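## Task

On the supply shelving's second shelf, counting the bottom shelf as the first, a milk bottle stands behind the front row. Put it in the cart's top tray, standing upright. Every other item on that shelf must stay on it, upright and not piled on another. If the bottle falls or finishes tilted, the task fails.

## Robot and tools

Robot: a TidyBot++ mobile base (0.54 m long, 0.50 m wide, 0.38 m high) on four powered casters, with one seven-joint arm ending in a right hand that has index, middle and ring fingers plus a thumb. The shoulder sits 0.12 m ahead of the base centre and 0.68 m above the floor. The arm begins folded with the hand pointing down, sticking out up to 0.17 m in front of the base. Segment lengths: upper arm 0.42 m, forearm 0.31 m, wrist to hand point 0.30 m. Straight fingers extend 0.12 m beyond the hand point. Cameras: base_camera on the base and wrist_camera on a mast at the wrist, which looks toward the index knuckle. At joints 0, -1.2, 3.142, -2.03, 0, 0.075, 2.463 rad, wrist_camera looks roughly level ahead of the base.

Frames: the base frame has its origin on the floor under the base centre, with x forward, y left and z up, in metres. hand_pose and target use this frame. base_odometry is measured in the frame the base had at scene start and only counts wheel turns. Its heading is in rad, positive to the left.

Tool move: runs one action and returns the state, plus images from the cameras listed.
- base: an object holding relative offsets from where the base is now, measured along the base's own axes. translate_m is metres, forward positive. strafe_m is metres, left positive. Each ranges -2 to 2. rotate_rad is radians, counter-clockwise positive, range -6.3 to 6.3.
- joints: absolute angles keyed by joint name. joint_1_rad to joint_7_rad are in rad. joint_2_rad is limited to -2.249 to 2.249 and joint_4_rad to -2.579 to 2.579. The other arm joints turn freely and take the shorter way, so turn in steps under half a turn. joint_1_rad positive turns the arm clockwise seen from above. The sixteen hand keys (hand_index_mcp ... hand_thumb_ipl) are absolute goals scaled -1 to 1 between each hinge's stops. Toward -1, a finger's _mcp, _pip and _dip curl it toward the palm. Straight values: mcp +0.75, pip +0.58, dip +0.70, abd 0.00; thumb cmc +0.71, axl +0.68, mcp +0.23, ipl +0.17. hand_current_limit (-1 to 1, mapping to 0 to 550 mA, default +0.4) and hand_speed (-0.96 to 1, default -0.6) are settings.
- target: one list of seven numbers [x, y, z, qw, qx, qy, qz]. This is an absolute hand pose in the base frame, metres plus a unit quaternion. Alongside target, joints may hold only the hand keys.
- speeds: top speeds for this action. translate_m and strafe_m take 0.05 to 0.5 m/s; when both are given, state it under one key only. rotate_rad takes 0.1 to 1.57 rad/s.
- min_time_s: the shortest duration for the arm motions, 0.1 to 8 s.
- cameras: a list drawn from base_camera, wrist_camera and all.
- blocking: false makes the call return in about 0.5 s while the motion continues.
An empty move just reports the state. Any action ends within 15 s.

Other tools: wait takes seconds from 0 to 10. stop brakes every running motion. zoom_image takes camera and region [x0, y0, x1, y1] in pixels, at most 504 on each side, and zooms into that camera's latest image. finished_scene takes scene, the current scene's number, and ends the scene for good.

Result lines: move reads done or the worst status. base_status, joint_status and hand_status can read moving, done, off_target (rested short and may still push), contact_stop, time_out, not_followed (withheld by the self-collision check), torque_fault, or limit_stop_at_motor_heat. hand_target is where the hand would sit with all joints on target. To hold a loaded hand in place, resend hand_target, not hand_pose. hand_state gives one word per finger motor: moving, goal, blocked or overload. The <motor>_current_ma lines give current, positive toward -1. motor_effort is a percentage of the maximum, with the peak in brackets. base_tilt is in degrees. A MOTOR HOT line appears at 60 °C, and joints go weak at 75 °C. ARM HIT means a hard hit on the base or the arm itself. Once an unrequested stop or fault appears in a result, later calls in that reply are skipped.

Practical notes: targets low and close in front of the base often miss, and can drive the arm into the base. The arm does not avoid obstacles and keeps pushing against them. It sags under a load, so correct by adding (wanted minus read) to the last command. A hand pointing down reaches at most about 0.95 m high, and only near the base. A finger motor that stays at 495 mA or more for 5 s shuts off for 10 s, so avoid a current limit of +1 while gripping. Resending a hinge's current reading loosens the grip. The camera calibration poses are approximate.

Avoid: dropping the bottle or releasing it while it still moves, knocking shelf items over or stacking them, and hard hits on the shelving or cart. Do not drive or turn while the raised arm is caught on something, since the robot can tip. Avoid swinging a stretched arm sideways and long holds with the arm stretched out, which overheat the motors. The goal state must hold with the robot gone before you call finished_scene.

Each tool is called after "Emit:" as a command line: name --argument value for each argument, lists and objects as JSON in quotes; but a table of rows of numbers goes row by row, as --pt "numbers of a row", without its own name.

## Session

Emit:
move --cameras '["all"]'

Scene clock: 0.00 s.
Motor temperatures (°C): [24 24 19 22 32 30 24]
base_odometry: x=+0.000 y=+0.000 heading=+0.000
base_tilt: forward=+0.2 right=-0.3
base_status: not commanded
joint_positions: joint_1_rad=-0.036 joint_2_rad=-0.303 joint_3_rad=+3.161 joint_4_rad=-2.505 joint_5_rad=+0.009 joint_6_rad=-0.880 joint_7_rad=+3.124 hand_index_mcp=+0.752 hand_index_abd=+0.000 hand_index_pip=+0.577 hand_index_dip=+0.696 hand_middle_mcp=+0.752 hand_middle_abd=+0.000 hand_middle_pip=+0.577 hand_middle_dip=+0.696 hand_ring_mcp=+0.753 hand_ring_abd=+0.000 hand_ring_pip=+0.577 hand_ring_dip=+0.696 hand_thumb_cmc=+0.715 hand_thumb_axl=+0.677 hand_thumb_mcp=+0.223 hand_thumb_ipl=+0.168 hand_current_limit=+0.400 hand_speed=-0.600
joint_status: not commanded
hand_state: goal,goal,goal,goal,goal,goal,goal,goal,goal,goal,goal,goal,goal,goal,goal,goal
index_mcp_current_ma: 0
index_abd_current_ma: 0
index_pip_current_ma: 0
index_dip_current_ma: 0
middle_mcp_current_ma: 0
middle_abd_current_ma: 0
middle_pip_current_ma: 0
middle_dip_current_ma: 0
ring_mcp_current_ma: 0
ring_abd_current_ma: 0
ring_pip_current_ma: 0
ring_dip_current_ma: 0
thumb_cmc_current_ma: 0
thumb_axl_current_ma: 0
thumb_mcp_current_ma: -1
thumb_ipl_current_ma: 0
hand_goal_index_mcp: 0.754
hand_goal_index_abd: 0.000
hand_goal_index_pip: 0.576
hand_goal_index_dip: 0.696
hand_goal_middle_mcp: 0.754
hand_goal_middle_abd: 0.000
hand_goal_middle_pip: 0.576
hand_goal_middle_dip: 0.696
hand_goal_ring_mcp: 0.754
hand_goal_ring_abd: 0.000
hand_goal_ring_pip: 0.576
hand_goal_ring_dip: 0.696
hand_goal_thumb_cmc: 0.714
hand_goal_thumb_axl: 0.678
hand_goal_thumb_mcp: 0.226
hand_goal_thumb_ipl: 0.168
motor_effort: joint_1_rad=+0 joint_2_rad=-2 joint_3_rad=+1 joint_4_rad=+11 joint_5_rad=+0 joint_6_rad=+1 joint_7_rad=+0
hand_pose: x=+0.3500 y=-0.0200 z=+0.6018 quat_wxyz=(-0.021, -0.705, -0.709, -0.020) (m; base frame)
hand_target: x=+0.3498 y=-0.0200 z=+0.6017 quat_wxyz=(-0.021, -0.705, -0.709, -0.020) (m; base frame)
hand_status: not commanded
pictures: base_camera, wrist_camera
camera_calibration:
wrist_camera: T_world_to_cam=[[0.621743, -0.782359, 0.0367509, -0.219903], [-0.583742, -0.431595, 0.687729, -0.262398], [-0.52219, -0.449044, -0.725036, 0.733749], [0, 0, 0, 1]] pos_world=[0.366706, 0.0441925, 0.720536]

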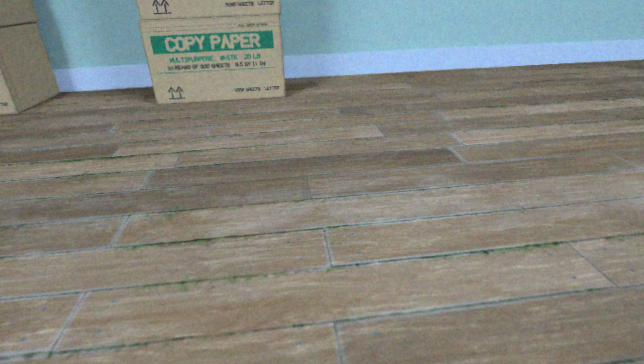

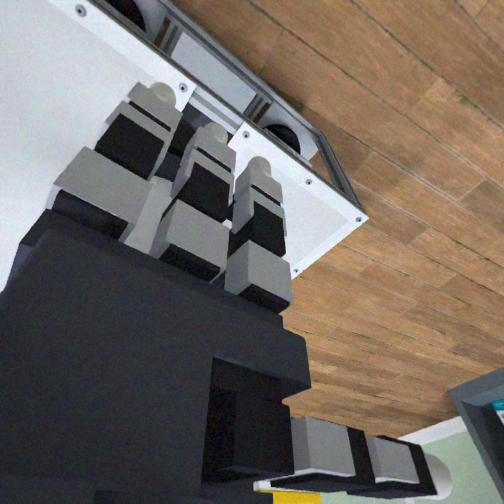

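Emit:
move --joints '{"joint_1_rad":0,"joint_2_rad":-1.2,"joint_3_rad":3.142,"joint_4_rad":-2.03,"joint_5_rad":0,"joint_6_rad":-0.15,"joint_7_rad":2.463,"hand_index_mcp":1,"hand_middle_mcp":1,"hand_ring_mcp":1,"hand_index_abd":1,"hand_middle_abd":1,"hand_ring_abd":1}' --min_time_s 3 --cameras '["all"]'

Scene clock: 3.63 s.
move: off_target
base_odometry: x=+0.000 y=+0.000 heading=+0.000
base_tilt: forward=+0.2 right=-0.3
base_status: not commanded
joint_positions: joint_1_rad=-0.017 joint_2_rad=-1.181 joint_3_rad=+3.154 joint_4_rad=-2.043 joint_5_rad=+0.009 joint_6_rad=-0.221 joint_7_rad=+2.536 hand_index_mcp=+1.000 hand_index_abd=+0.999 hand_index_pip=+0.577 hand_index_dip=+0.696 hand_middle_mcp=+0.999 hand_middle_abd=+0.653 hand_middle_pip=+0.577 hand_middle_dip=+0.696 hand_ring_mcp=+0.998 hand_ring_abd=+0.655 hand_ring_pip=+0.577 hand_ring_dip=+0.696 hand_thumb_cmc=+0.720 hand_thumb_axl=+0.677 hand_thumb_mcp=+0.226 hand_thumb_ipl=+0.168 hand_current_limit=+0.400 hand_speed=-0.600
joint_status: hand_middle_abd off_target (ended at +0.653, target +1.000); hand_ring_abd off_target (ended at +0.655, target +1.000); the others done
hand_state: goal,goal,goal,goal,goal,blocked,goal,goal,goal,blocked,goal,goal,goal,goal,goal,goal
index_mcp_current_ma: 0
index_abd_current_ma: 0
index_pip_current_ma: 0
index_dip_current_ma: 0
middle_mcp_current_ma: 0
middle_abd_current_ma: -385
middle_pip_current_ma: 0
middle_dip_current_ma: 0
ring_mcp_current_ma: 0
ring_abd_current_ma: -385
ring_pip_current_ma: 0
ring_dip_current_ma: 0
thumb_cmc_current_ma: 3
thumb_axl_current_ma: 0
thumb_mcp_current_ma: 0
thumb_ipl_current_ma: 0
hand_goal_index_mcp: 1.000
hand_goal_index_abd: 1.000
hand_goal_index_pip: 0.576
hand_goal_index_dip: 0.696
hand_goal_middle_mcp: 1.000
hand_goal_middle_abd: 1.000
hand_goal_middle_pip: 0.576
hand_goal_middle_dip: 0.696
hand_goal_ring_mcp: 1.000
hand_goal_ring_abd: 1.000
hand_goal_ring_pip: 0.576
hand_goal_ring_dip: 0.696
hand_goal_thumb_cmc: 0.714
hand_goal_thumb_axl: 0.678
hand_goal_thumb_mcp: 0.226
hand_goal_thumb_ipl: 0.168
motor_effort: joint_1_rad=+0(3) joint_2_rad=+14(16) joint_3_rad=+2(2) joint_4_rad=+13(18) joint_5_rad=+0(1) joint_6_rad=+8(9) joint_7_rad=+0(1)
hand_pose: x=+0.2087 y=-0.0712 z=+1.2376 quat_wxyz=(-0.394, -0.457, -0.239, -0.761) (m; base frame)
hand_target: x=+0.1802 y=-0.0699 z=+1.2574 quat_wxyz=(-0.381, -0.425, -0.203, -0.796) (m; base frame)
hand_status: not commanded
pictures: base_camera, wrist_camera
camera_calibration:
wrist_camera: T_world_to_cam=[[-0.0228671, -0.998502, 0.0497144, -0.0923659], [-0.311931, -0.0401189, -0.949257, 1.19288], [0.949829, -0.0372142, -0.310546, 0.30706], [0, 0, 0, 1]] pos_world=[0.0783309, -0.0329433, 1.2323]

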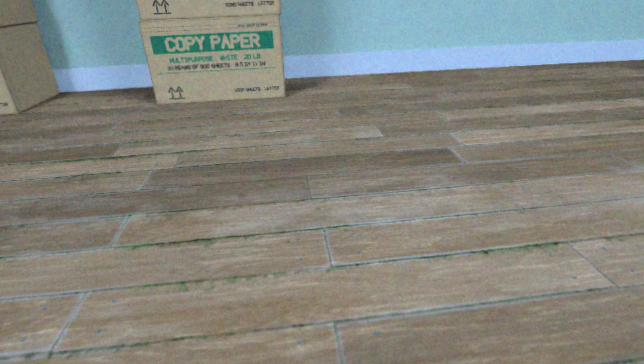

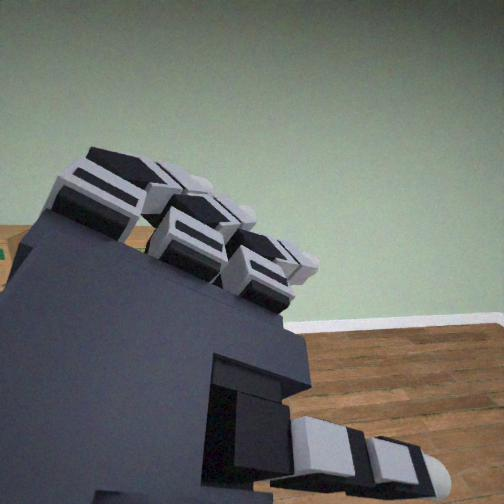

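Emit:
move --base '{"rotate_rad":-0.9}' --joints '{"hand_index_abd":-0.6,"hand_middle_abd":-0.6,"hand_ring_abd":-0.6,"hand_thumb_mcp":-0.9}' --cameras '["all"]'

Emit:
move --base '{"rotate_rad":-0.9}' --cameras '["all"]'

Emit:
move --base '{"rotate_rad":-0.9}' --cameras '["all"]'

Emit:
move --base '{"rotate_rad":-0.9}' --cameras '["all"]'

Scene clock: 5.83 s.
move: off_target
base_odometry: x=+0.000 y=+0.000 heading=-0.899
base_tilt: forward=+0.2 right=-0.2
base_status: done
joint_positions: joint_1_rad=-0.010 joint_2_rad=-1.181 joint_3_rad=+3.151 joint_4_rad=-2.043 joint_5_rad=+0.009 joint_6_rad=-0.220 joint_7_rad=+2.534 hand_index_mcp=+1.000 hand_index_abd=-0.594 hand_index_pip=+0.577 hand_index_dip=+0.696 hand_middle_mcp=+1.000 hand_middle_abd=-0.594 hand_middle_pip=+0.577 hand_middle_dip=+0.696 hand_ring_mcp=+1.000 hand_ring_abd=-0.594 hand_ring_pip=+0.577 hand_ring_dip=+0.696 hand_thumb_cmc=+0.718 hand_thumb_axl=+0.681 hand_thumb_mcp=-0.671 hand_thumb_ipl=+0.168 hand_current_limit=+0.400 hand_speed=-0.600
joint_status: hand_thumb_mcp off_target (ended at -0.671, target -0.900); the others done
hand_state: goal,goal,goal,goal,goal,goal,goal,goal,goal,goal,goal,goal,goal,goal,blocked,goal
index_mcp_current_ma: 0
index_abd_current_ma: 2
index_pip_current_ma: 0
index_dip_current_ma: 0
middle_mcp_current_ma: 0
middle_abd_current_ma: 3
middle_pip_current_ma: 0
middle_dip_current_ma: 0
ring_mcp_current_ma: 0
ring_abd_current_ma: 2
ring_pip_current_ma: 0
ring_dip_current_ma: 0
thumb_cmc_current_ma: 2
thumb_axl_current_ma: 1
thumb_mcp_current_ma: 385
thumb_ipl_current_ma: 0
hand_goal_index_mcp: 1.000
hand_goal_index_abd: -0.600
hand_goal_index_pip: 0.576
hand_goal_index_dip: 0.696
hand_goal_middle_mcp: 1.000
hand_goal_middle_abd: -0.600
hand_goal_middle_pip: 0.576
hand_goal_middle_dip: 0.696
hand_goal_ring_mcp: 1.000
hand_goal_ring_abd: -0.600
hand_goal_ring_pip: 0.576
hand_goal_ring_dip: 0.696
hand_goal_thumb_cmc: 0.714
hand_goal_thumb_axl: 0.678
hand_goal_thumb_mcp: -0.900
hand_goal_thumb_ipl: 0.168
motor_effort: joint_1_rad=+0(1) joint_2_rad=+14(16) joint_3_rad=+1(2) joint_4_rad=+13(15) joint_5_rad=+0(1) joint_6_rad=+8(8) joint_7_rad=+0(1)
hand_pose: x=+0.2082 y=-0.0701 z=+1.2379 quat_wxyz=(-0.397, -0.457, -0.238, -0.760) (m; base frame)
hand_target: x=+0.1802 y=-0.0699 z=+1.2574 quat_wxyz=(-0.381, -0.425, -0.203, -0.796) (m; base frame)
hand_status: not commanded
pictures: base_camera, wrist_camera
camera_calibration:
wrist_camera: T_world_to_cam=[[-0.0279086, -0.998304, 0.051099, -0.0918953], [-0.311491, -0.0398883, -0.949411, 1.19312], [0.949839, -0.0424136, -0.30985, 0.306417], [0, 0, 0, 1]] pos_world=[0.0780354, -0.0311515, 1.2324]

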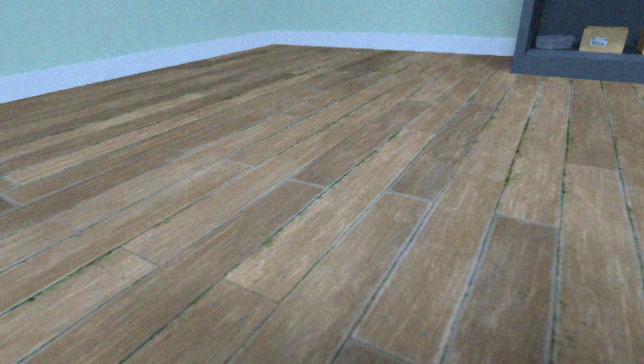

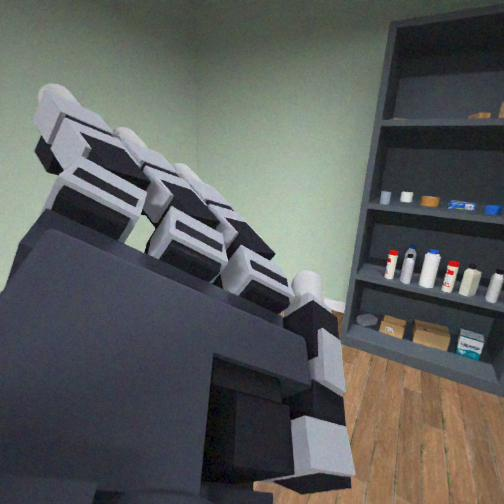

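Scene clock: 7.63 s.
move: done
base_odometry: x=+0.000 y=+0.000 heading=-1.797
base_tilt: forward=+0.2 right=-0.3
base_status: done
joint_positions: joint_1_rad=-0.009 joint_2_rad=-1.181 joint_3_rad=+3.151 joint_4_rad=-2.043 joint_5_rad=+0.009 joint_6_rad=-0.220 joint_7_rad=+2.534 hand_index_mcp=+1.000 hand_index_abd=-0.595 hand_index_pip=+0.577 hand_index_dip=+0.696 hand_middle_mcp=+1.000 hand_middle_abd=-0.594 hand_middle_pip=+0.577 hand_middle_dip=+0.696 hand_ring_mcp=+1.000 hand_ring_abd=-0.595 hand_ring_pip=+0.577 hand_ring_dip=+0.696 hand_thumb_cmc=+0.718 hand_thumb_axl=+0.681 hand_thumb_mcp=-0.671 hand_thumb_ipl=+0.168 hand_current_limit=+0.400 hand_speed=-0.600
joint_status: not commanded
hand_state: goal,goal,goal,goal,goal,goal,goal,goal,goal,goal,goal,goal,goal,goal,blocked,goal
index_mcp_current_ma: 0
index_abd_current_ma: 2
index_pip_current_ma: 0
index_dip_current_ma: 0
middle_mcp_current_ma: 0
middle_abd_current_ma: 2
middle_pip_current_ma: 0
middle_dip_current_ma: 0
ring_mcp_current_ma: 0
ring_abd_current_ma: 2
ring_pip_current_ma: 0
ring_dip_current_ma: 0
thumb_cmc_current_ma: 1
thumb_axl_current_ma: 1
thumb_mcp_current_ma: 385
thumb_ipl_current_ma: 0
hand_goal_index_mcp: 1.000
hand_goal_index_abd: -0.600
hand_goal_index_pip: 0.576
hand_goal_index_dip: 0.696
hand_goal_middle_mcp: 1.000
hand_goal_middle_abd: -0.600
hand_goal_middle_pip: 0.576
hand_goal_middle_dip: 0.696
hand_goal_ring_mcp: 1.000
hand_goal_ring_abd: -0.600
hand_goal_ring_pip: 0.576
hand_goal_ring_dip: 0.696
hand_goal_thumb_cmc: 0.714
hand_goal_thumb_axl: 0.678
hand_goal_thumb_mcp: -0.900
hand_goal_thumb_ipl: 0.168
motor_effort: joint_1_rad=+0(2) joint_2_rad=+14(14) joint_3_rad=+1(2) joint_4_rad=+14(15) joint_5_rad=+0(0) joint_6_rad=+8(8) joint_7_rad=-1(1)
hand_pose: x=+0.2081 y=-0.0701 z=+1.2379 quat_wxyz=(-0.397, -0.457, -0.238, -0.760) (m; base frame)
hand_target: x=+0.1802 y=-0.0699 z=+1.2574 quat_wxyz=(-0.381, -0.425, -0.203, -0.796) (m; base frame)
hand_status: not commanded
pictures: base_camera, wrist_camera
camera_calibration:
wrist_camera: T_world_to_cam=[[-0.0290138, -0.998264, 0.0512466, -0.0918945], [-0.311528, -0.0396842, -0.949408, 1.1931], [0.949794, -0.0435107, -0.309835, 0.306468], [0, 0, 0, 1]] pos_world=[0.0779363, -0.0310532, 1.2324]

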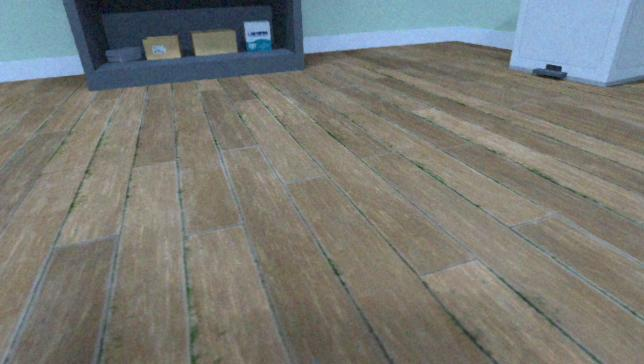

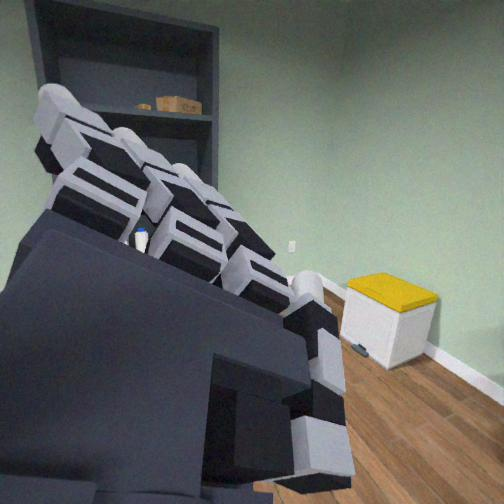

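Scene clock: 9.43 s.
move: done
base_odometry: x=+0.000 y=+0.000 heading=-2.696
base_tilt: forward=+0.2 right=-0.3
base_status: done
joint_positions: joint_1_rad=-0.008 joint_2_rad=-1.181 joint_3_rad=+3.151 joint_4_rad=-2.043 joint_5_rad=+0.009 joint_6_rad=-0.220 joint_7_rad=+2.534 hand_index_mcp=+1.000 hand_index_abd=-0.595 hand_index_pip=+0.577 hand_index_dip=+0.696 hand_middle_mcp=+1.000 hand_middle_abd=-0.594 hand_middle_pip=+0.577 hand_middle_dip=+0.696 hand_ring_mcp=+1.000 hand_ring_abd=-0.595 hand_ring_pip=+0.577 hand_ring_dip=+0.696 hand_thumb_cmc=+0.718 hand_thumb_axl=+0.681 hand_thumb_mcp=-0.671 hand_thumb_ipl=+0.168 hand_current_limit=+0.400 hand_speed=-0.600
joint_status: not commanded
hand_state: goal,goal,goal,goal,goal,goal,goal,goal,goal,goal,goal,goal,goal,goal,blocked,goal
index_mcp_current_ma: 0
index_abd_current_ma: 2
index_pip_current_ma: 0
index_dip_current_ma: 0
middle_mcp_current_ma: 0
middle_abd_current_ma: 2
middle_pip_current_ma: 0
middle_dip_current_ma: 0
ring_mcp_current_ma: 0
ring_abd_current_ma: 2
ring_pip_current_ma: 0
ring_dip_current_ma: 0
thumb_cmc_current_ma: 1
thumb_axl_current_ma: 1
thumb_mcp_current_ma: 385
thumb_ipl_current_ma: 0
hand_goal_index_mcp: 1.000
hand_goal_index_abd: -0.600
hand_goal_index_pip: 0.576
hand_goal_index_dip: 0.696
hand_goal_middle_mcp: 1.000
hand_goal_middle_abd: -0.600
hand_goal_middle_pip: 0.576
hand_goal_middle_dip: 0.696
hand_goal_ring_mcp: 1.000
hand_goal_ring_abd: -0.600
hand_goal_ring_pip: 0.576
hand_goal_ring_dip: 0.696
hand_goal_thumb_cmc: 0.714
hand_goal_thumb_axl: 0.678
hand_goal_thumb_mcp: -0.900
hand_goal_thumb_ipl: 0.168
motor_effort: joint_1_rad=+0(2) joint_2_rad=+14(14) joint_3_rad=+2(2) joint_4_rad=+14(15) joint_5_rad=+0(0) joint_6_rad=+8(8) joint_7_rad=+0(1)
hand_pose: x=+0.2081 y=-0.0701 z=+1.2379 quat_wxyz=(-0.397, -0.457, -0.238, -0.759) (m; base frame)
hand_target: x=+0.1802 y=-0.0699 z=+1.2574 quat_wxyz=(-0.381, -0.425, -0.203, -0.796) (m; base frame)
hand_status: not commanded
pictures: base_camera, wrist_camera
camera_calibration:
wrist_camera: T_world_to_cam=[[-0.0296142, -0.998242, 0.0513344, -0.0918563], [-0.311547, -0.0395805, -0.949406, 1.19311], [0.949769, -0.044109, -0.309828, 0.306445], [0, 0, 0, 1]] pos_world=[0.0779367, -0.0309541, 1.2324]

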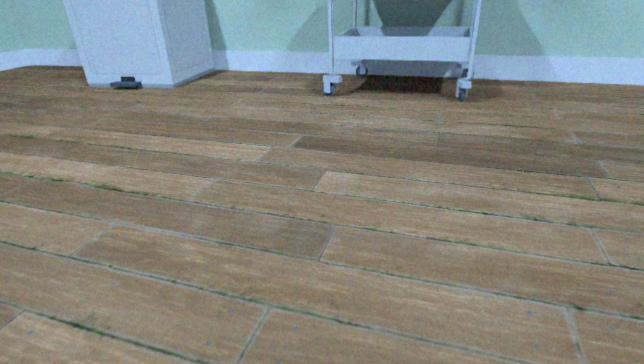

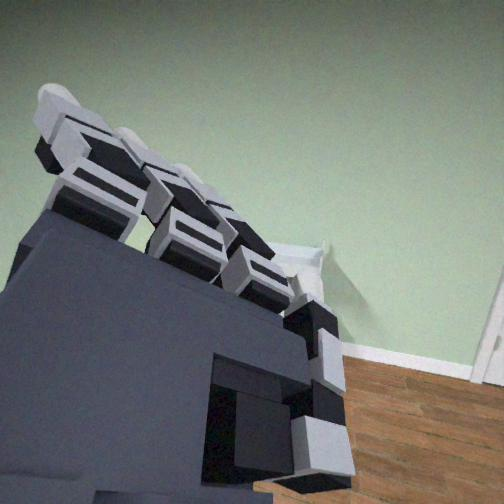

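Scene clock: 11.23 s.
move: done
base_odometry: x=+0.000 y=+0.000 heading=+2.689
base_tilt: forward=+0.2 right=-0.2
base_status: done
joint_positions: joint_1_rad=-0.007 joint_2_rad=-1.181 joint_3_rad=+3.151 joint_4_rad=-2.043 joint_5_rad=+0.009 joint_6_rad=-0.220 joint_7_rad=+2.534 hand_index_mcp=+1.000 hand_index_abd=-0.595 hand_index_pip=+0.577 hand_index_dip=+0.696 hand_middle_mcp=+1.000 hand_middle_abd=-0.594 hand_middle_pip=+0.577 hand_middle_dip=+0.696 hand_ring_mcp=+1.000 hand_ring_abd=-0.595 hand_ring_pip=+0.577 hand_ring_dip=+0.696 hand_thumb_cmc=+0.718 hand_thumb_axl=+0.681 hand_thumb_mcp=-0.671 hand_thumb_ipl=+0.168 hand_current_limit=+0.400 hand_speed=-0.600
joint_status: not commanded
hand_state: goal,goal,goal,goal,goal,goal,goal,goal,goal,goal,goal,goal,goal,goal,blocked,goal
index_mcp_current_ma: 0
index_abd_current_ma: 2
index_pip_current_ma: 0
index_dip_current_ma: 0
middle_mcp_current_ma: 0
middle_abd_current_ma: 2
middle_pip_current_ma: 0
middle_dip_current_ma: 0
ring_mcp_current_ma: 0
ring_abd_current_ma: 2
ring_pip_current_ma: 0
ring_dip_current_ma: 0
thumb_cmc_current_ma: 1
thumb_axl_current_ma: 1
thumb_mcp_current_ma: 385
thumb_ipl_current_ma: 0
hand_goal_index_mcp: 1.000
hand_goal_index_abd: -0.600
hand_goal_index_pip: 0.576
hand_goal_index_dip: 0.696
hand_goal_middle_mcp: 1.000
hand_goal_middle_abd: -0.600
hand_goal_middle_pip: 0.576
hand_goal_middle_dip: 0.696
hand_goal_ring_mcp: 1.000
hand_goal_ring_abd: -0.600
hand_goal_ring_pip: 0.576
hand_goal_ring_dip: 0.696
hand_goal_thumb_cmc: 0.714
hand_goal_thumb_axl: 0.678
hand_goal_thumb_mcp: -0.900
hand_goal_thumb_ipl: 0.168
motor_effort: joint_1_rad=+0(2) joint_2_rad=+14(14) joint_3_rad=+1(2) joint_4_rad=+15(15) joint_5_rad=+0(0) joint_6_rad=+8(8) joint_7_rad=-1(1)
hand_pose: x=+0.2080 y=-0.0701 z=+1.2379 quat_wxyz=(-0.397, -0.457, -0.238, -0.759) (m; base frame)
hand_target: x=+0.1802 y=-0.0699 z=+1.2574 quat_wxyz=(-0.381, -0.425, -0.203, -0.796) (m; base frame)
hand_status: not commanded
pictures: base_camera, wrist_camera
camera_calibration:
wrist_camera: T_world_to_cam=[[-0.0300553, -0.998233, 0.0512664, -0.0917382], [-0.311556, -0.0393785, -0.949411, 1.19312], [0.949752, -0.0445072, -0.309822, 0.306427], [0, 0, 0, 1]] pos_world=[0.0779371, -0.0309546, 1.2324]

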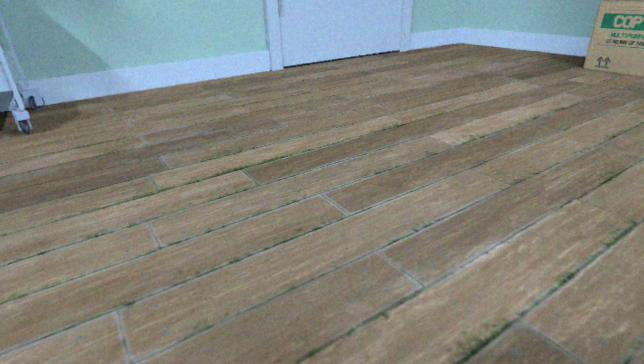

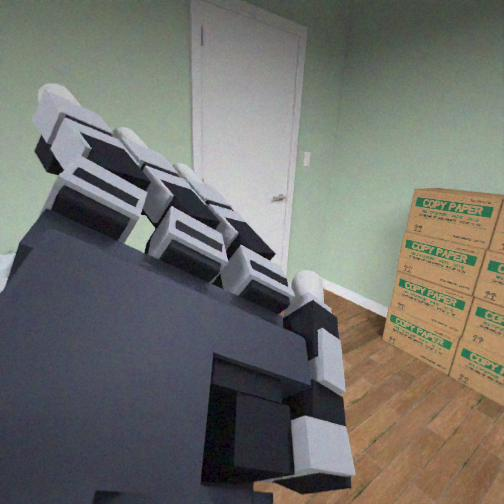

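Emit:
move --base '{"rotate_rad":2.53}' --joints '{"joint_6_rad":-0.3,"hand_thumb_mcp":-0.6}' --cameras '["all"]'

Emit:
zoom_image --camera "wrist_camera" --region '[290, 160, 504, 374]'

Scene clock: 15.50 s.
move: done
base_odometry: x=+0.000 y=+0.000 heading=-1.066
base_tilt: forward=+0.2 right=-0.3
base_status: done
joint_positions: joint_1_rad=-0.006 joint_2_rad=-1.181 joint_3_rad=+3.150 joint_4_rad=-2.041 joint_5_rad=+0.009 joint_6_rad=-0.302 joint_7_rad=+2.534 hand_index_mcp=+1.000 hand_index_abd=-0.595 hand_index_pip=+0.577 hand_index_dip=+0.696 hand_middle_mcp=+1.000 hand_middle_abd=-0.595 hand_middle_pip=+0.577 hand_middle_dip=+0.696 hand_ring_mcp=+1.000 hand_ring_abd=-0.595 hand_ring_pip=+0.577 hand_ring_dip=+0.696 hand_thumb_cmc=+0.718 hand_thumb_axl=+0.681 hand_thumb_mcp=-0.598 hand_thumb_ipl=+0.168 hand_current_limit=+0.400 hand_speed=-0.600
joint_status: all done
hand_state: goal,goal,goal,goal,goal,goal,goal,goal,goal,goal,goal,goal,goal,goal,goal,goal
index_mcp_current_ma: 0
index_abd_current_ma: 2
index_pip_current_ma: 0
index_dip_current_ma: 0
middle_mcp_current_ma: 0
middle_abd_current_ma: 2
middle_pip_current_ma: 0
middle_dip_current_ma: 0
ring_mcp_current_ma: 0
ring_abd_current_ma: 2
ring_pip_current_ma: 0
ring_dip_current_ma: 0
thumb_cmc_current_ma: 1
thumb_axl_current_ma: 1
thumb_mcp_current_ma: 1
thumb_ipl_current_ma: 0
hand_goal_index_mcp: 1.000
hand_goal_index_abd: -0.600
hand_goal_index_pip: 0.576
hand_goal_index_dip: 0.696
hand_goal_middle_mcp: 1.000
hand_goal_middle_abd: -0.600
hand_goal_middle_pip: 0.576
hand_goal_middle_dip: 0.696
hand_goal_ring_mcp: 1.000
hand_goal_ring_abd: -0.600
hand_goal_ring_pip: 0.576
hand_goal_ring_dip: 0.696
hand_goal_thumb_cmc: 0.714
hand_goal_thumb_axl: 0.678
hand_goal_thumb_mcp: -0.600
hand_goal_thumb_ipl: 0.168
motor_effort: joint_1_rad=-1(2) joint_2_rad=+14(15) joint_3_rad=+2(2) joint_4_rad=+14(17) joint_5_rad=+0(1) joint_6_rad=+8(10) joint_7_rad=-1(1)
hand_pose: x=+0.2218 y=-0.0701 z=+1.2190 quat_wxyz=(-0.388, -0.487, -0.253, -0.741) (m; base frame)
hand_target: x=+0.2093 y=-0.0699 z=+1.2220 quat_wxyz=(-0.364, -0.483, -0.231, -0.762) (m; base frame)
hand_status: not commanded
pictures: base_camera, wrist_camera
camera_calibration:
wrist_camera: T_world_to_cam=[[-0.0267207, -0.998205, 0.0536065, -0.0938526], [-0.385736, -0.0391765, -0.921777, 1.16226], [0.922222, -0.0453084, -0.383996, 0.38393], [0, 0, 0, 1]] pos_world=[0.0917467, -0.0307557, 1.2238]

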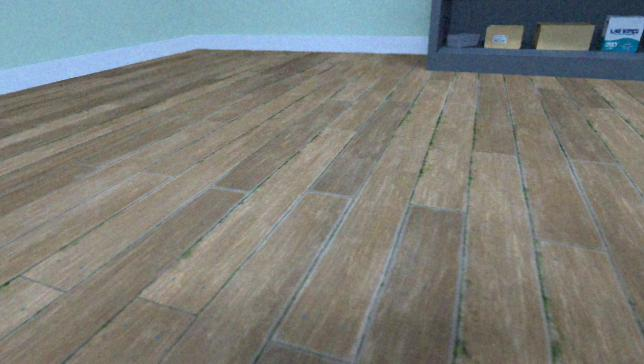

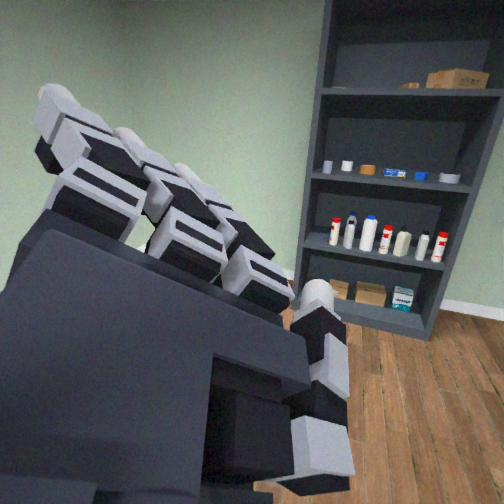

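Scaled by 2.355.

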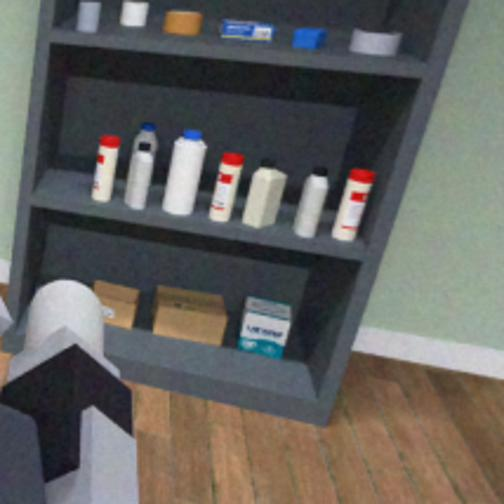

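Emit:
move --base '{"translate_m":0.62,"strafe_m":-0.1}' --cameras '["all"]'

Emit:
zoom_image --camera "wrist_camera" --region '[290, 180, 504, 394]'

Scene clock: 18.63 s.
move: done
base_odometry: x=+0.213 y=-0.591 heading=-1.065
base_tilt: forward=+0.2 right=-0.3
base_status: done
joint_positions: joint_1_rad=-0.006 joint_2_rad=-1.182 joint_3_rad=+3.150 joint_4_rad=-2.041 joint_5_rad=+0.009 joint_6_rad=-0.302 joint_7_rad=+2.534 hand_index_mcp=+1.000 hand_index_abd=-0.595 hand_index_pip=+0.577 hand_index_dip=+0.696 hand_middle_mcp=+1.000 hand_middle_abd=-0.595 hand_middle_pip=+0.577 hand_middle_dip=+0.696 hand_ring_mcp=+1.000 hand_ring_abd=-0.595 hand_ring_pip=+0.577 hand_ring_dip=+0.696 hand_thumb_cmc=+0.718 hand_thumb_axl=+0.681 hand_thumb_mcp=-0.598 hand_thumb_ipl=+0.168 hand_current_limit=+0.400 hand_speed=-0.600
joint_status: not commanded
hand_state: goal,goal,goal,goal,goal,goal,goal,goal,goal,goal,goal,goal,goal,goal,goal,goal
index_mcp_current_ma: 0
index_abd_current_ma: 2
index_pip_current_ma: 0
index_dip_current_ma: 0
middle_mcp_current_ma: 0
middle_abd_current_ma: 2
middle_pip_current_ma: 0
middle_dip_current_ma: 0
ring_mcp_current_ma: 0
ring_abd_current_ma: 2
ring_pip_current_ma: 0
ring_dip_current_ma: 0
thumb_cmc_current_ma: 1
thumb_axl_current_ma: 1
thumb_mcp_current_ma: 1
thumb_ipl_current_ma: 0
hand_goal_index_mcp: 1.000
hand_goal_index_abd: -0.600
hand_goal_index_pip: 0.576
hand_goal_index_dip: 0.696
hand_goal_middle_mcp: 1.000
hand_goal_middle_abd: -0.600
hand_goal_middle_pip: 0.576
hand_goal_middle_dip: 0.696
hand_goal_ring_mcp: 1.000
hand_goal_ring_abd: -0.600
hand_goal_ring_pip: 0.576
hand_goal_ring_dip: 0.696
hand_goal_thumb_cmc: 0.714
hand_goal_thumb_axl: 0.678
hand_goal_thumb_mcp: -0.600
hand_goal_thumb_ipl: 0.168
motor_effort: joint_1_rad=-1(2) joint_2_rad=+14(17) joint_3_rad=+1(2) joint_4_rad=+14(15) joint_5_rad=+0(0) joint_6_rad=+8(9) joint_7_rad=+0(1)
hand_pose: x=+0.2210 y=-0.0701 z=+1.2192 quat_wxyz=(-0.388, -0.486, -0.253, -0.741) (m; base frame)
hand_target: x=+0.2093 y=-0.0699 z=+1.2220 quat_wxyz=(-0.364, -0.483, -0.231, -0.762) (m; base frame)
hand_status: not commanded
pictures: base_camera, wrist_camera
camera_calibration:
wrist_camera: T_world_to_cam=[[-0.0267638, -0.998201, 0.0536567, -0.0939315], [-0.384332, -0.0392752, -0.922359, 1.16253], [0.922807, -0.0453078, -0.38259, 0.382893], [0, 0, 0, 1]] pos_world=[0.0909485, -0.0307558, 1.2238]

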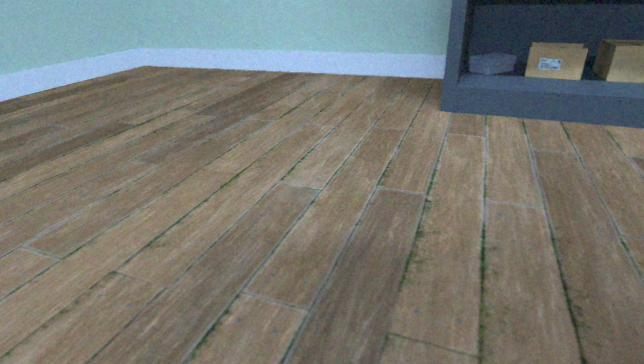

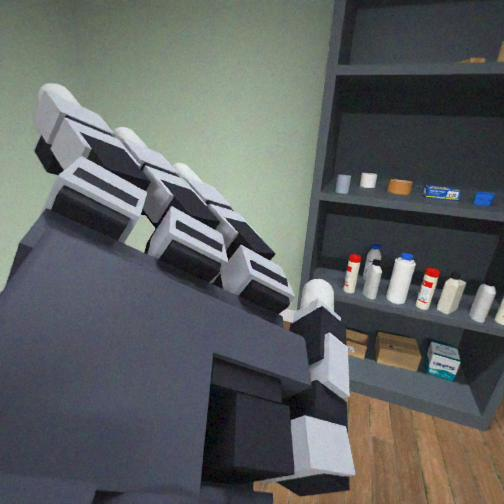

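Scaled by 2.355.

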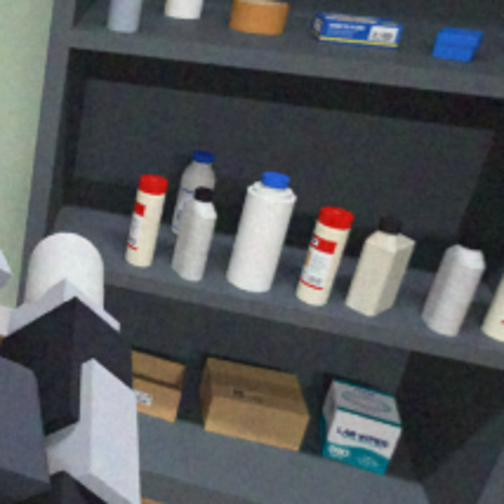

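Emit:
move --base '{"translate_m":0.56,"strafe_m":0.07,"rotate_rad":-0.1}' --cameras '["all"]'

Emit:
zoom_image --camera "wrist_camera" --region '[304, 180, 504, 380]'

Scene clock: 23.57 s.
move: done
base_odometry: x=+0.545 y=-1.047 heading=-1.165
base_tilt: forward=+0.2 right=-0.3
base_status: done
joint_positions: joint_1_rad=-0.006 joint_2_rad=-1.184 joint_3_rad=+3.150 joint_4_rad=-2.040 joint_5_rad=+0.009 joint_6_rad=-0.302 joint_7_rad=+2.534 hand_index_mcp=+1.000 hand_index_abd=-0.596 hand_index_pip=+0.577 hand_index_dip=+0.696 hand_middle_mcp=+1.000 hand_middle_abd=-0.595 hand_middle_pip=+0.577 hand_middle_dip=+0.696 hand_ring_mcp=+1.000 hand_ring_abd=-0.596 hand_ring_pip=+0.577 hand_ring_dip=+0.696 hand_thumb_cmc=+0.718 hand_thumb_axl=+0.681 hand_thumb_mcp=-0.598 hand_thumb_ipl=+0.168 hand_current_limit=+0.400 hand_speed=-0.600
joint_status: not commanded
hand_state: goal,goal,goal,goal,goal,goal,goal,goal,goal,goal,goal,goal,goal,goal,goal,goal
index_mcp_current_ma: 0
index_abd_current_ma: 2
index_pip_current_ma: 0
index_dip_current_ma: 0
middle_mcp_current_ma: 0
middle_abd_current_ma: 2
middle_pip_current_ma: 0
middle_dip_current_ma: 0
ring_mcp_current_ma: 0
ring_abd_current_ma: 1
ring_pip_current_ma: 0
ring_dip_current_ma: 0
thumb_cmc_current_ma: 1
thumb_axl_current_ma: 1
thumb_mcp_current_ma: 1
thumb_ipl_current_ma: 0
hand_goal_index_mcp: 1.000
hand_goal_index_abd: -0.600
hand_goal_index_pip: 0.576
hand_goal_index_dip: 0.696
hand_goal_middle_mcp: 1.000
hand_goal_middle_abd: -0.600
hand_goal_middle_pip: 0.576
hand_goal_middle_dip: 0.696
hand_goal_ring_mcp: 1.000
hand_goal_ring_abd: -0.600
hand_goal_ring_pip: 0.576
hand_goal_ring_dip: 0.696
hand_goal_thumb_cmc: 0.714
hand_goal_thumb_axl: 0.678
hand_goal_thumb_mcp: -0.600
hand_goal_thumb_ipl: 0.168
motor_effort: joint_1_rad=+0(1) joint_2_rad=+14(16) joint_3_rad=+1(2) joint_4_rad=+15(16) joint_5_rad=+0(1) joint_6_rad=+8(9) joint_7_rad=+0(1)
hand_pose: x=+0.2201 y=-0.0698 z=+1.2195 quat_wxyz=(-0.389, -0.486, -0.253, -0.741) (m; base frame)
hand_target: x=+0.2093 y=-0.0699 z=+1.2220 quat_wxyz=(-0.364, -0.483, -0.231, -0.762) (m; base frame)
hand_status: not commanded
pictures: base_camera, wrist_camera
camera_calibration:
wrist_camera: T_world_to_cam=[[-0.0268584, -0.998172, 0.0541438, -0.094249], [-0.382655, -0.0397718, -0.923035, 1.16295], [0.923501, -0.0455097, -0.380887, 0.381621], [0, 0, 0, 1]] pos_world=[0.0900506, -0.0304564, 1.2239]

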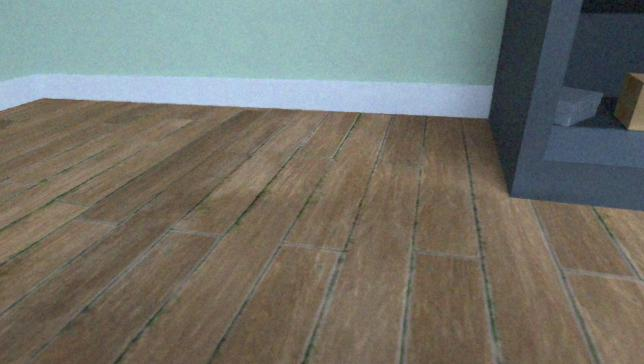

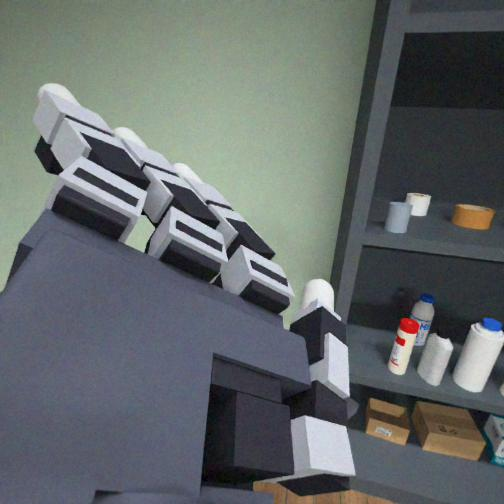

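Scaled by 2.520.

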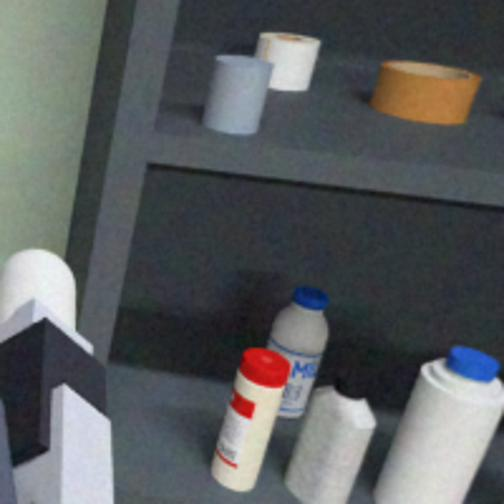

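Emit:
move --base '{"translate_m":-0.43,"strafe_m":-0.62,"rotate_rad":-0.255}' --cameras '["all"]'

Scene clock: 34.87 s.
move: done
base_odometry: x=-0.194 y=-0.896 heading=-1.421
base_tilt: forward=+0.2 right=-0.2
base_status: done
joint_positions: joint_1_rad=-0.005 joint_2_rad=-1.184 joint_3_rad=+3.145 joint_4_rad=-2.040 joint_5_rad=+0.009 joint_6_rad=-0.302 joint_7_rad=+2.534 hand_index_mcp=+1.000 hand_index_abd=-0.596 hand_index_pip=+0.577 hand_index_dip=+0.696 hand_middle_mcp=+1.000 hand_middle_abd=-0.595 hand_middle_pip=+0.577 hand_middle_dip=+0.696 hand_ring_mcp=+1.000 hand_ring_abd=-0.596 hand_ring_pip=+0.577 hand_ring_dip=+0.696 hand_thumb_cmc=+0.718 hand_thumb_axl=+0.681 hand_thumb_mcp=-0.598 hand_thumb_ipl=+0.168 hand_current_limit=+0.400 hand_speed=-0.600
joint_status: not commanded
hand_state: goal,goal,goal,goal,goal,goal,goal,goal,goal,goal,goal,goal,goal,goal,goal,goal
index_mcp_current_ma: 0
index_abd_current_ma: 2
index_pip_current_ma: 0
index_dip_current_ma: 0
middle_mcp_current_ma: 0
middle_abd_current_ma: 2
middle_pip_current_ma: 0
middle_dip_current_ma: 0
ring_mcp_current_ma: 0
ring_abd_current_ma: 1
ring_pip_current_ma: 0
ring_dip_current_ma: 0
thumb_cmc_current_ma: 1
thumb_axl_current_ma: 1
thumb_mcp_current_ma: 1
thumb_ipl_current_ma: 0
hand_goal_index_mcp: 1.000
hand_goal_index_abd: -0.600
hand_goal_index_pip: 0.576
hand_goal_index_dip: 0.696
hand_goal_middle_mcp: 1.000
hand_goal_middle_abd: -0.600
hand_goal_middle_pip: 0.576
hand_goal_middle_dip: 0.696
hand_goal_ring_mcp: 1.000
hand_goal_ring_abd: -0.600
hand_goal_ring_pip: 0.576
hand_goal_ring_dip: 0.696
hand_goal_thumb_cmc: 0.714
hand_goal_thumb_axl: 0.678
hand_goal_thumb_mcp: -0.600
hand_goal_thumb_ipl: 0.168
motor_effort: joint_1_rad=-1(2) joint_2_rad=+14(16) joint_3_rad=+2(3) joint_4_rad=+13(16) joint_5_rad=+0(1) joint_6_rad=+8(8) joint_7_rad=-1(1)
hand_pose: x=+0.2200 y=-0.0674 z=+1.2198 quat_wxyz=(-0.390, -0.485, -0.254, -0.741) (m; base frame)
hand_target: x=+0.2093 y=-0.0699 z=+1.2220 quat_wxyz=(-0.364, -0.483, -0.231, -0.762) (m; base frame)
hand_status: not commanded
pictures: base_camera, wrist_camera
camera_calibration:
wrist_camera: T_world_to_cam=[[-0.026754, -0.997934, 0.0584067, -0.0971893], [-0.38244, -0.0437647, -0.922943, 1.16281], [0.923593, -0.0470295, -0.380479, 0.381397], [0, 0, 0, 1]] pos_world=[0.0898508, -0.0281614, 1.224]

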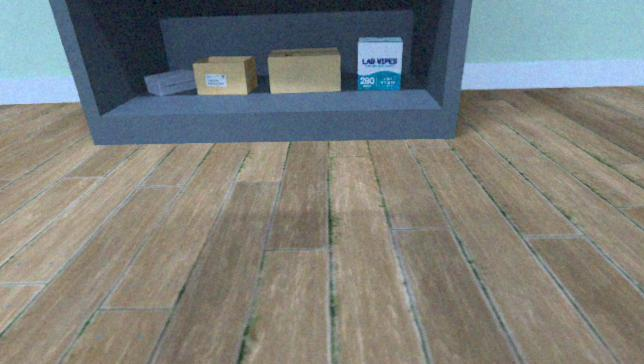

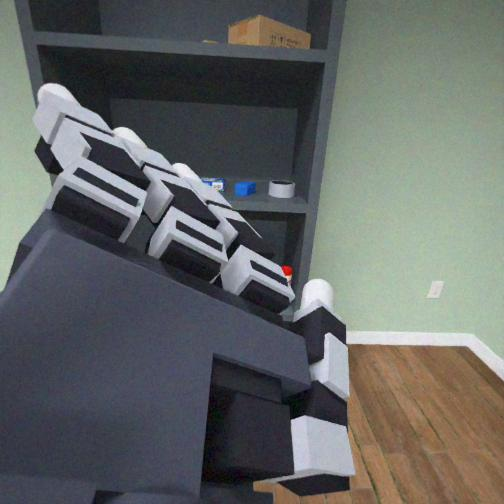

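Emit:
move --base '{"rotate_rad":-0.01,"strafe_m":0.018}' --joints '{"joint_1_rad":-0.3,"joint_2_rad":0.915,"joint_3_rad":3.138,"joint_4_rad":-1.86,"joint_5_rad":0.0,"joint_6_rad":1.28,"joint_7_rad":-1.78,"hand_index_abd":0,"hand_middle_abd":0,"hand_ring_abd":0,"hand_thumb_mcp":0.225}' --min_time_s 4 --cameras '["all"]'

Scene clock: 40.93 s.
move: done
base_odometry: x=-0.177 y=-0.894 heading=-1.431
base_tilt: forward=+0.2 right=-0.3
base_status: done
joint_positions: joint_1_rad=-0.285 joint_2_rad=+0.874 joint_3_rad=+3.141 joint_4_rad=-1.879 joint_5_rad=+0.009 joint_6_rad=+1.206 joint_7_rad=+4.431 hand_index_mcp=+1.000 hand_index_abd=-0.002 hand_index_pip=+0.577 hand_index_dip=+0.696 hand_middle_mcp=+1.000 hand_middle_abd=-0.002 hand_middle_pip=+0.577 hand_middle_dip=+0.696 hand_ring_mcp=+1.000 hand_ring_abd=-0.002 hand_ring_pip=+0.577 hand_ring_dip=+0.696 hand_thumb_cmc=+0.721 hand_thumb_axl=+0.680 hand_thumb_mcp=+0.225 hand_thumb_ipl=+0.168 hand_current_limit=+0.400 hand_speed=-0.600
joint_status: all done
hand_state: goal,goal,goal,goal,goal,goal,goal,goal,goal,goal,goal,goal,goal,goal,goal,goal
index_mcp_current_ma: 0
index_abd_current_ma: 0
index_pip_current_ma: 0
index_dip_current_ma: 0
middle_mcp_current_ma: 0
middle_abd_current_ma: 0
middle_pip_current_ma: 0
middle_dip_current_ma: 0
ring_mcp_current_ma: 0
ring_abd_current_ma: 0
ring_pip_current_ma: 0
ring_dip_current_ma: 0
thumb_cmc_current_ma: 4
thumb_axl_current_ma: 1
thumb_mcp_current_ma: 0
thumb_ipl_current_ma: 0
hand_goal_index_mcp: 1.000
hand_goal_index_abd: 0.000
hand_goal_index_pip: 0.576
hand_goal_index_dip: 0.696
hand_goal_middle_mcp: 1.000
hand_goal_middle_abd: 0.000
hand_goal_middle_pip: 0.576
hand_goal_middle_dip: 0.696
hand_goal_ring_mcp: 1.000
hand_goal_ring_abd: 0.000
hand_goal_ring_pip: 0.576
hand_goal_ring_dip: 0.696
hand_goal_thumb_cmc: 0.714
hand_goal_thumb_axl: 0.678
hand_goal_thumb_mcp: 0.226
hand_goal_thumb_ipl: 0.168
motor_effort: joint_1_rad=-1(3) joint_2_rad=-32(35) joint_3_rad=+0(4) joint_4_rad=+9(19) joint_5_rad=+0(1) joint_6_rad=+9(11) joint_7_rad=+0(1)
hand_pose: x=+0.8082 y=+0.2847 z=+0.7137 quat_wxyz=(-0.687, +0.005, -0.698, -0.202) (m; base frame)
hand_target: x=+0.8053 y=+0.2974 z=+0.7077 quat_wxyz=(-0.709, +0.031, -0.679, -0.186) (m; base frame)
hand_status: not commanded
pictures: base_camera, wrist_camera
camera_calibration:
wrist_camera: T_world_to_cam=[[-0.131465, 0.356139, 0.925139, -0.619929], [-0.509938, -0.824593, 0.244969, 0.427922], [0.850106, -0.439558, 0.290014, -0.645252], [0, 0, 0, 1]] pos_world=[0.685247, 0.290016, 0.655826]

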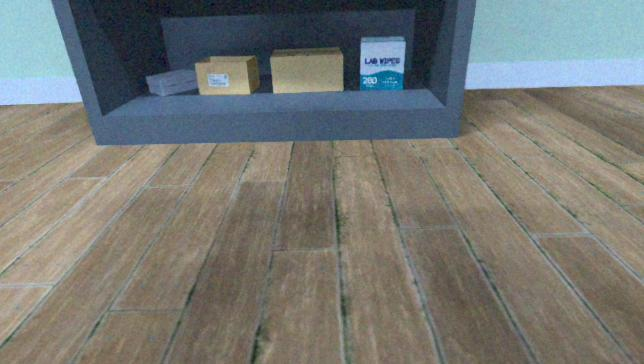

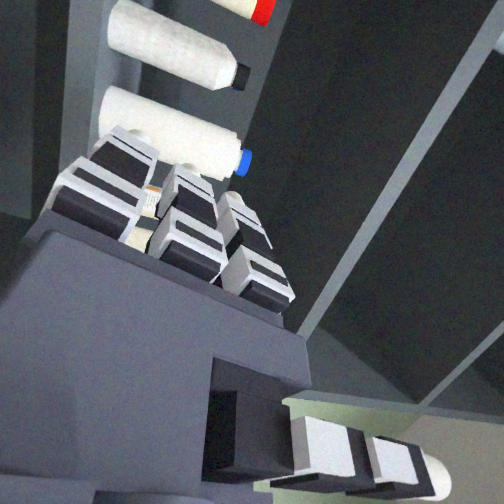

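Emit:
move --base '{"translate_m":0.12,"strafe_m":0.02}' --speeds '{"translate_m":0.15}' --joints '{"joint_1_rad":-0.3,"joint_2_rad":1.01,"joint_3_rad":3.138,"joint_4_rad":-1.847,"joint_5_rad":0.0,"joint_6_rad":1.35,"joint_7_rad":-1.78}' --min_time_s 2 --cameras '["wrist_camera"]'

Emit:
zoom_image --camera "wrist_camera" --region '[50, 0, 350, 300]'

Scene clock: 45.37 s.
move: done
base_odometry: x=-0.140 y=-1.010 heading=-1.432
base_tilt: forward=+0.3 right=-0.3
base_status: done
joint_positions: joint_1_rad=-0.286 joint_2_rad=+0.959 joint_3_rad=+3.141 joint_4_rad=-1.866 joint_5_rad=+0.009 joint_6_rad=+1.277 joint_7_rad=+4.432 hand_index_mcp=+1.000 hand_index_abd=-0.002 hand_index_pip=+0.577 hand_index_dip=+0.696 hand_middle_mcp=+1.000 hand_middle_abd=-0.002 hand_middle_pip=+0.577 hand_middle_dip=+0.696 hand_ring_mcp=+1.000 hand_ring_abd=-0.002 hand_ring_pip=+0.577 hand_ring_dip=+0.696 hand_thumb_cmc=+0.721 hand_thumb_axl=+0.680 hand_thumb_mcp=+0.225 hand_thumb_ipl=+0.168 hand_current_limit=+0.400 hand_speed=-0.600
joint_status: all done
hand_state: goal,goal,goal,goal,goal,goal,goal,goal,goal,goal,goal,goal,goal,goal,goal,goal
index_mcp_current_ma: 0
index_abd_current_ma: 0
index_pip_current_ma: 0
index_dip_current_ma: 0
middle_mcp_current_ma: 0
middle_abd_current_ma: 0
middle_pip_current_ma: 0
middle_dip_current_ma: 0
ring_mcp_current_ma: 0
ring_abd_current_ma: 0
ring_pip_current_ma: 0
ring_dip_current_ma: 0
thumb_cmc_current_ma: 4
thumb_axl_current_ma: 1
thumb_mcp_current_ma: 0
thumb_ipl_current_ma: 0
hand_goal_index_mcp: 1.000
hand_goal_index_abd: 0.000
hand_goal_index_pip: 0.576
hand_goal_index_dip: 0.696
hand_goal_middle_mcp: 1.000
hand_goal_middle_abd: 0.000
hand_goal_middle_pip: 0.576
hand_goal_middle_dip: 0.696
hand_goal_ring_mcp: 1.000
hand_goal_ring_abd: 0.000
hand_goal_ring_pip: 0.576
hand_goal_ring_dip: 0.696
hand_goal_thumb_cmc: 0.714
hand_goal_thumb_axl: 0.678
hand_goal_thumb_mcp: 0.226
hand_goal_thumb_ipl: 0.168
motor_effort: joint_1_rad=-1(2) joint_2_rad=-33(34) joint_3_rad=+0(2) joint_4_rad=+7(11) joint_5_rad=+0(1) joint_6_rad=+9(10) joint_7_rad=+0(1)
hand_pose: x=+0.8081 y=+0.2862 z=+0.6763 quat_wxyz=(-0.686, +0.006, -0.699, -0.202) (m; base frame)
hand_target: x=+0.8045 y=+0.2971 z=+0.6632 quat_wxyz=(-0.705, +0.031, -0.684, -0.185) (m; base frame)
hand_status: not commanded
pictures: wrist_camera
camera_calibration:
wrist_camera: T_world_to_cam=[[-0.130155, 0.357095, 0.924955, -0.587123], [-0.507737, -0.825293, 0.247172, 0.435234], [0.851623, -0.437464, 0.288727, -0.634649], [0, 0, 0, 1]] pos_world=[0.68505, 0.291218, 0.618725]

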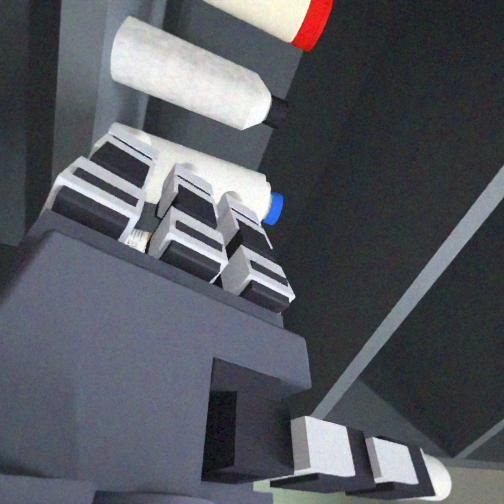

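Scaled by 1.680.

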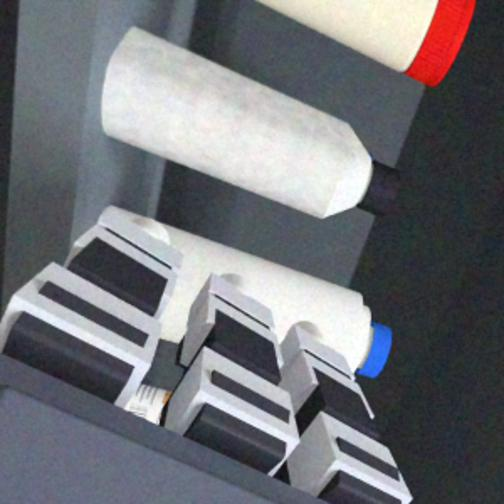

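Emit:
move --base '{"strafe_m":0.014,"translate_m":0.03}' --speeds '{"translate_m":0.1}' --joints '{"joint_2_rad":1.02,"joint_7_rad":-1.61}' --min_time_s 1 --cameras '["wrist_camera"]'

Emit:
zoom_image --camera "wrist_camera" --region '[50, 0, 350, 300]'

Scene clock: 49.43 s.
move: done
base_odometry: x=-0.122 y=-1.038 heading=-1.432
base_tilt: forward=+0.3 right=-0.3
base_status: done
joint_positions: joint_1_rad=-0.287 joint_2_rad=+0.967 joint_3_rad=+3.141 joint_4_rad=-1.859 joint_5_rad=+0.009 joint_6_rad=+1.278 joint_7_rad=+4.601 hand_index_mcp=+1.000 hand_index_abd=-0.002 hand_index_pip=+0.577 hand_index_dip=+0.696 hand_middle_mcp=+1.000 hand_middle_abd=-0.002 hand_middle_pip=+0.577 hand_middle_dip=+0.696 hand_ring_mcp=+1.000 hand_ring_abd=-0.002 hand_ring_pip=+0.577 hand_ring_dip=+0.696 hand_thumb_cmc=+0.720 hand_thumb_axl=+0.680 hand_thumb_mcp=+0.225 hand_thumb_ipl=+0.168 hand_current_limit=+0.400 hand_speed=-0.600
joint_status: all done
hand_state: goal,goal,goal,goal,goal,goal,goal,goal,goal,goal,goal,goal,goal,goal,goal,goal
index_mcp_current_ma: 0
index_abd_current_ma: 0
index_pip_current_ma: 0
index_dip_current_ma: 0
middle_mcp_current_ma: 0
middle_abd_current_ma: 0
middle_pip_current_ma: 0
middle_dip_current_ma: 0
ring_mcp_current_ma: 0
ring_abd_current_ma: 0
ring_pip_current_ma: 0
ring_dip_current_ma: 0
thumb_cmc_current_ma: 3
thumb_axl_current_ma: 1
thumb_mcp_current_ma: 0
thumb_ipl_current_ma: 0
hand_goal_index_mcp: 1.000
hand_goal_index_abd: 0.000
hand_goal_index_pip: 0.576
hand_goal_index_dip: 0.696
hand_goal_middle_mcp: 1.000
hand_goal_middle_abd: 0.000
hand_goal_middle_pip: 0.576
hand_goal_middle_dip: 0.696
hand_goal_ring_mcp: 1.000
hand_goal_ring_abd: 0.000
hand_goal_ring_pip: 0.576
hand_goal_ring_dip: 0.696
hand_goal_thumb_cmc: 0.714
hand_goal_thumb_axl: 0.678
hand_goal_thumb_mcp: 0.226
hand_goal_thumb_ipl: 0.168
motor_effort: joint_1_rad=-1(2) joint_2_rad=-33(34) joint_3_rad=+0(1) joint_4_rad=+7(10) joint_5_rad=+0(1) joint_6_rad=+9(9) joint_7_rad=-1(1)
hand_pose: x=+0.8079 y=+0.2935 z=+0.6605 quat_wxyz=(-0.700, +0.065, -0.696, -0.144) (m; base frame)
hand_target: x=+0.8033 y=+0.3027 z=+0.6419 quat_wxyz=(-0.715, +0.089, -0.682, -0.124) (m; base frame)
hand_status: not commanded
pictures: wrist_camera
camera_calibration:
wrist_camera: T_world_to_cam=[[-0.173334, 0.501296, 0.847737, -0.531517], [-0.525298, -0.775164, 0.350975, 0.37592], [0.833077, -0.384478, 0.397692, -0.699223], [0, 0, 0, 1]] pos_world=[0.687846, 0.289011, 0.596724]

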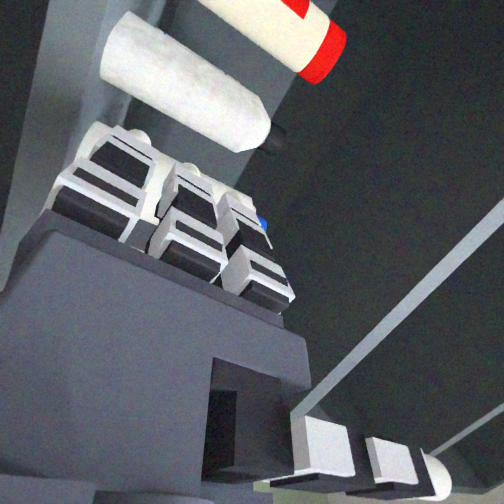

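Scaled by 1.680.

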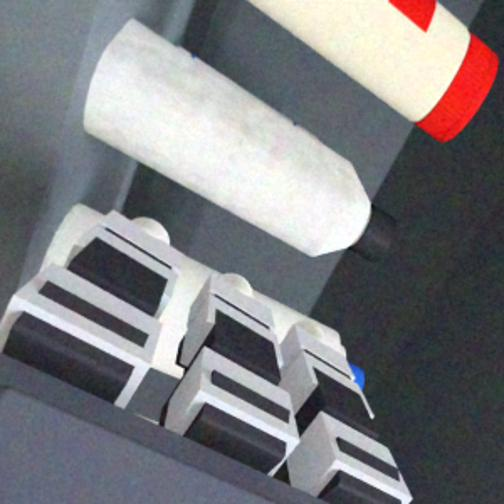

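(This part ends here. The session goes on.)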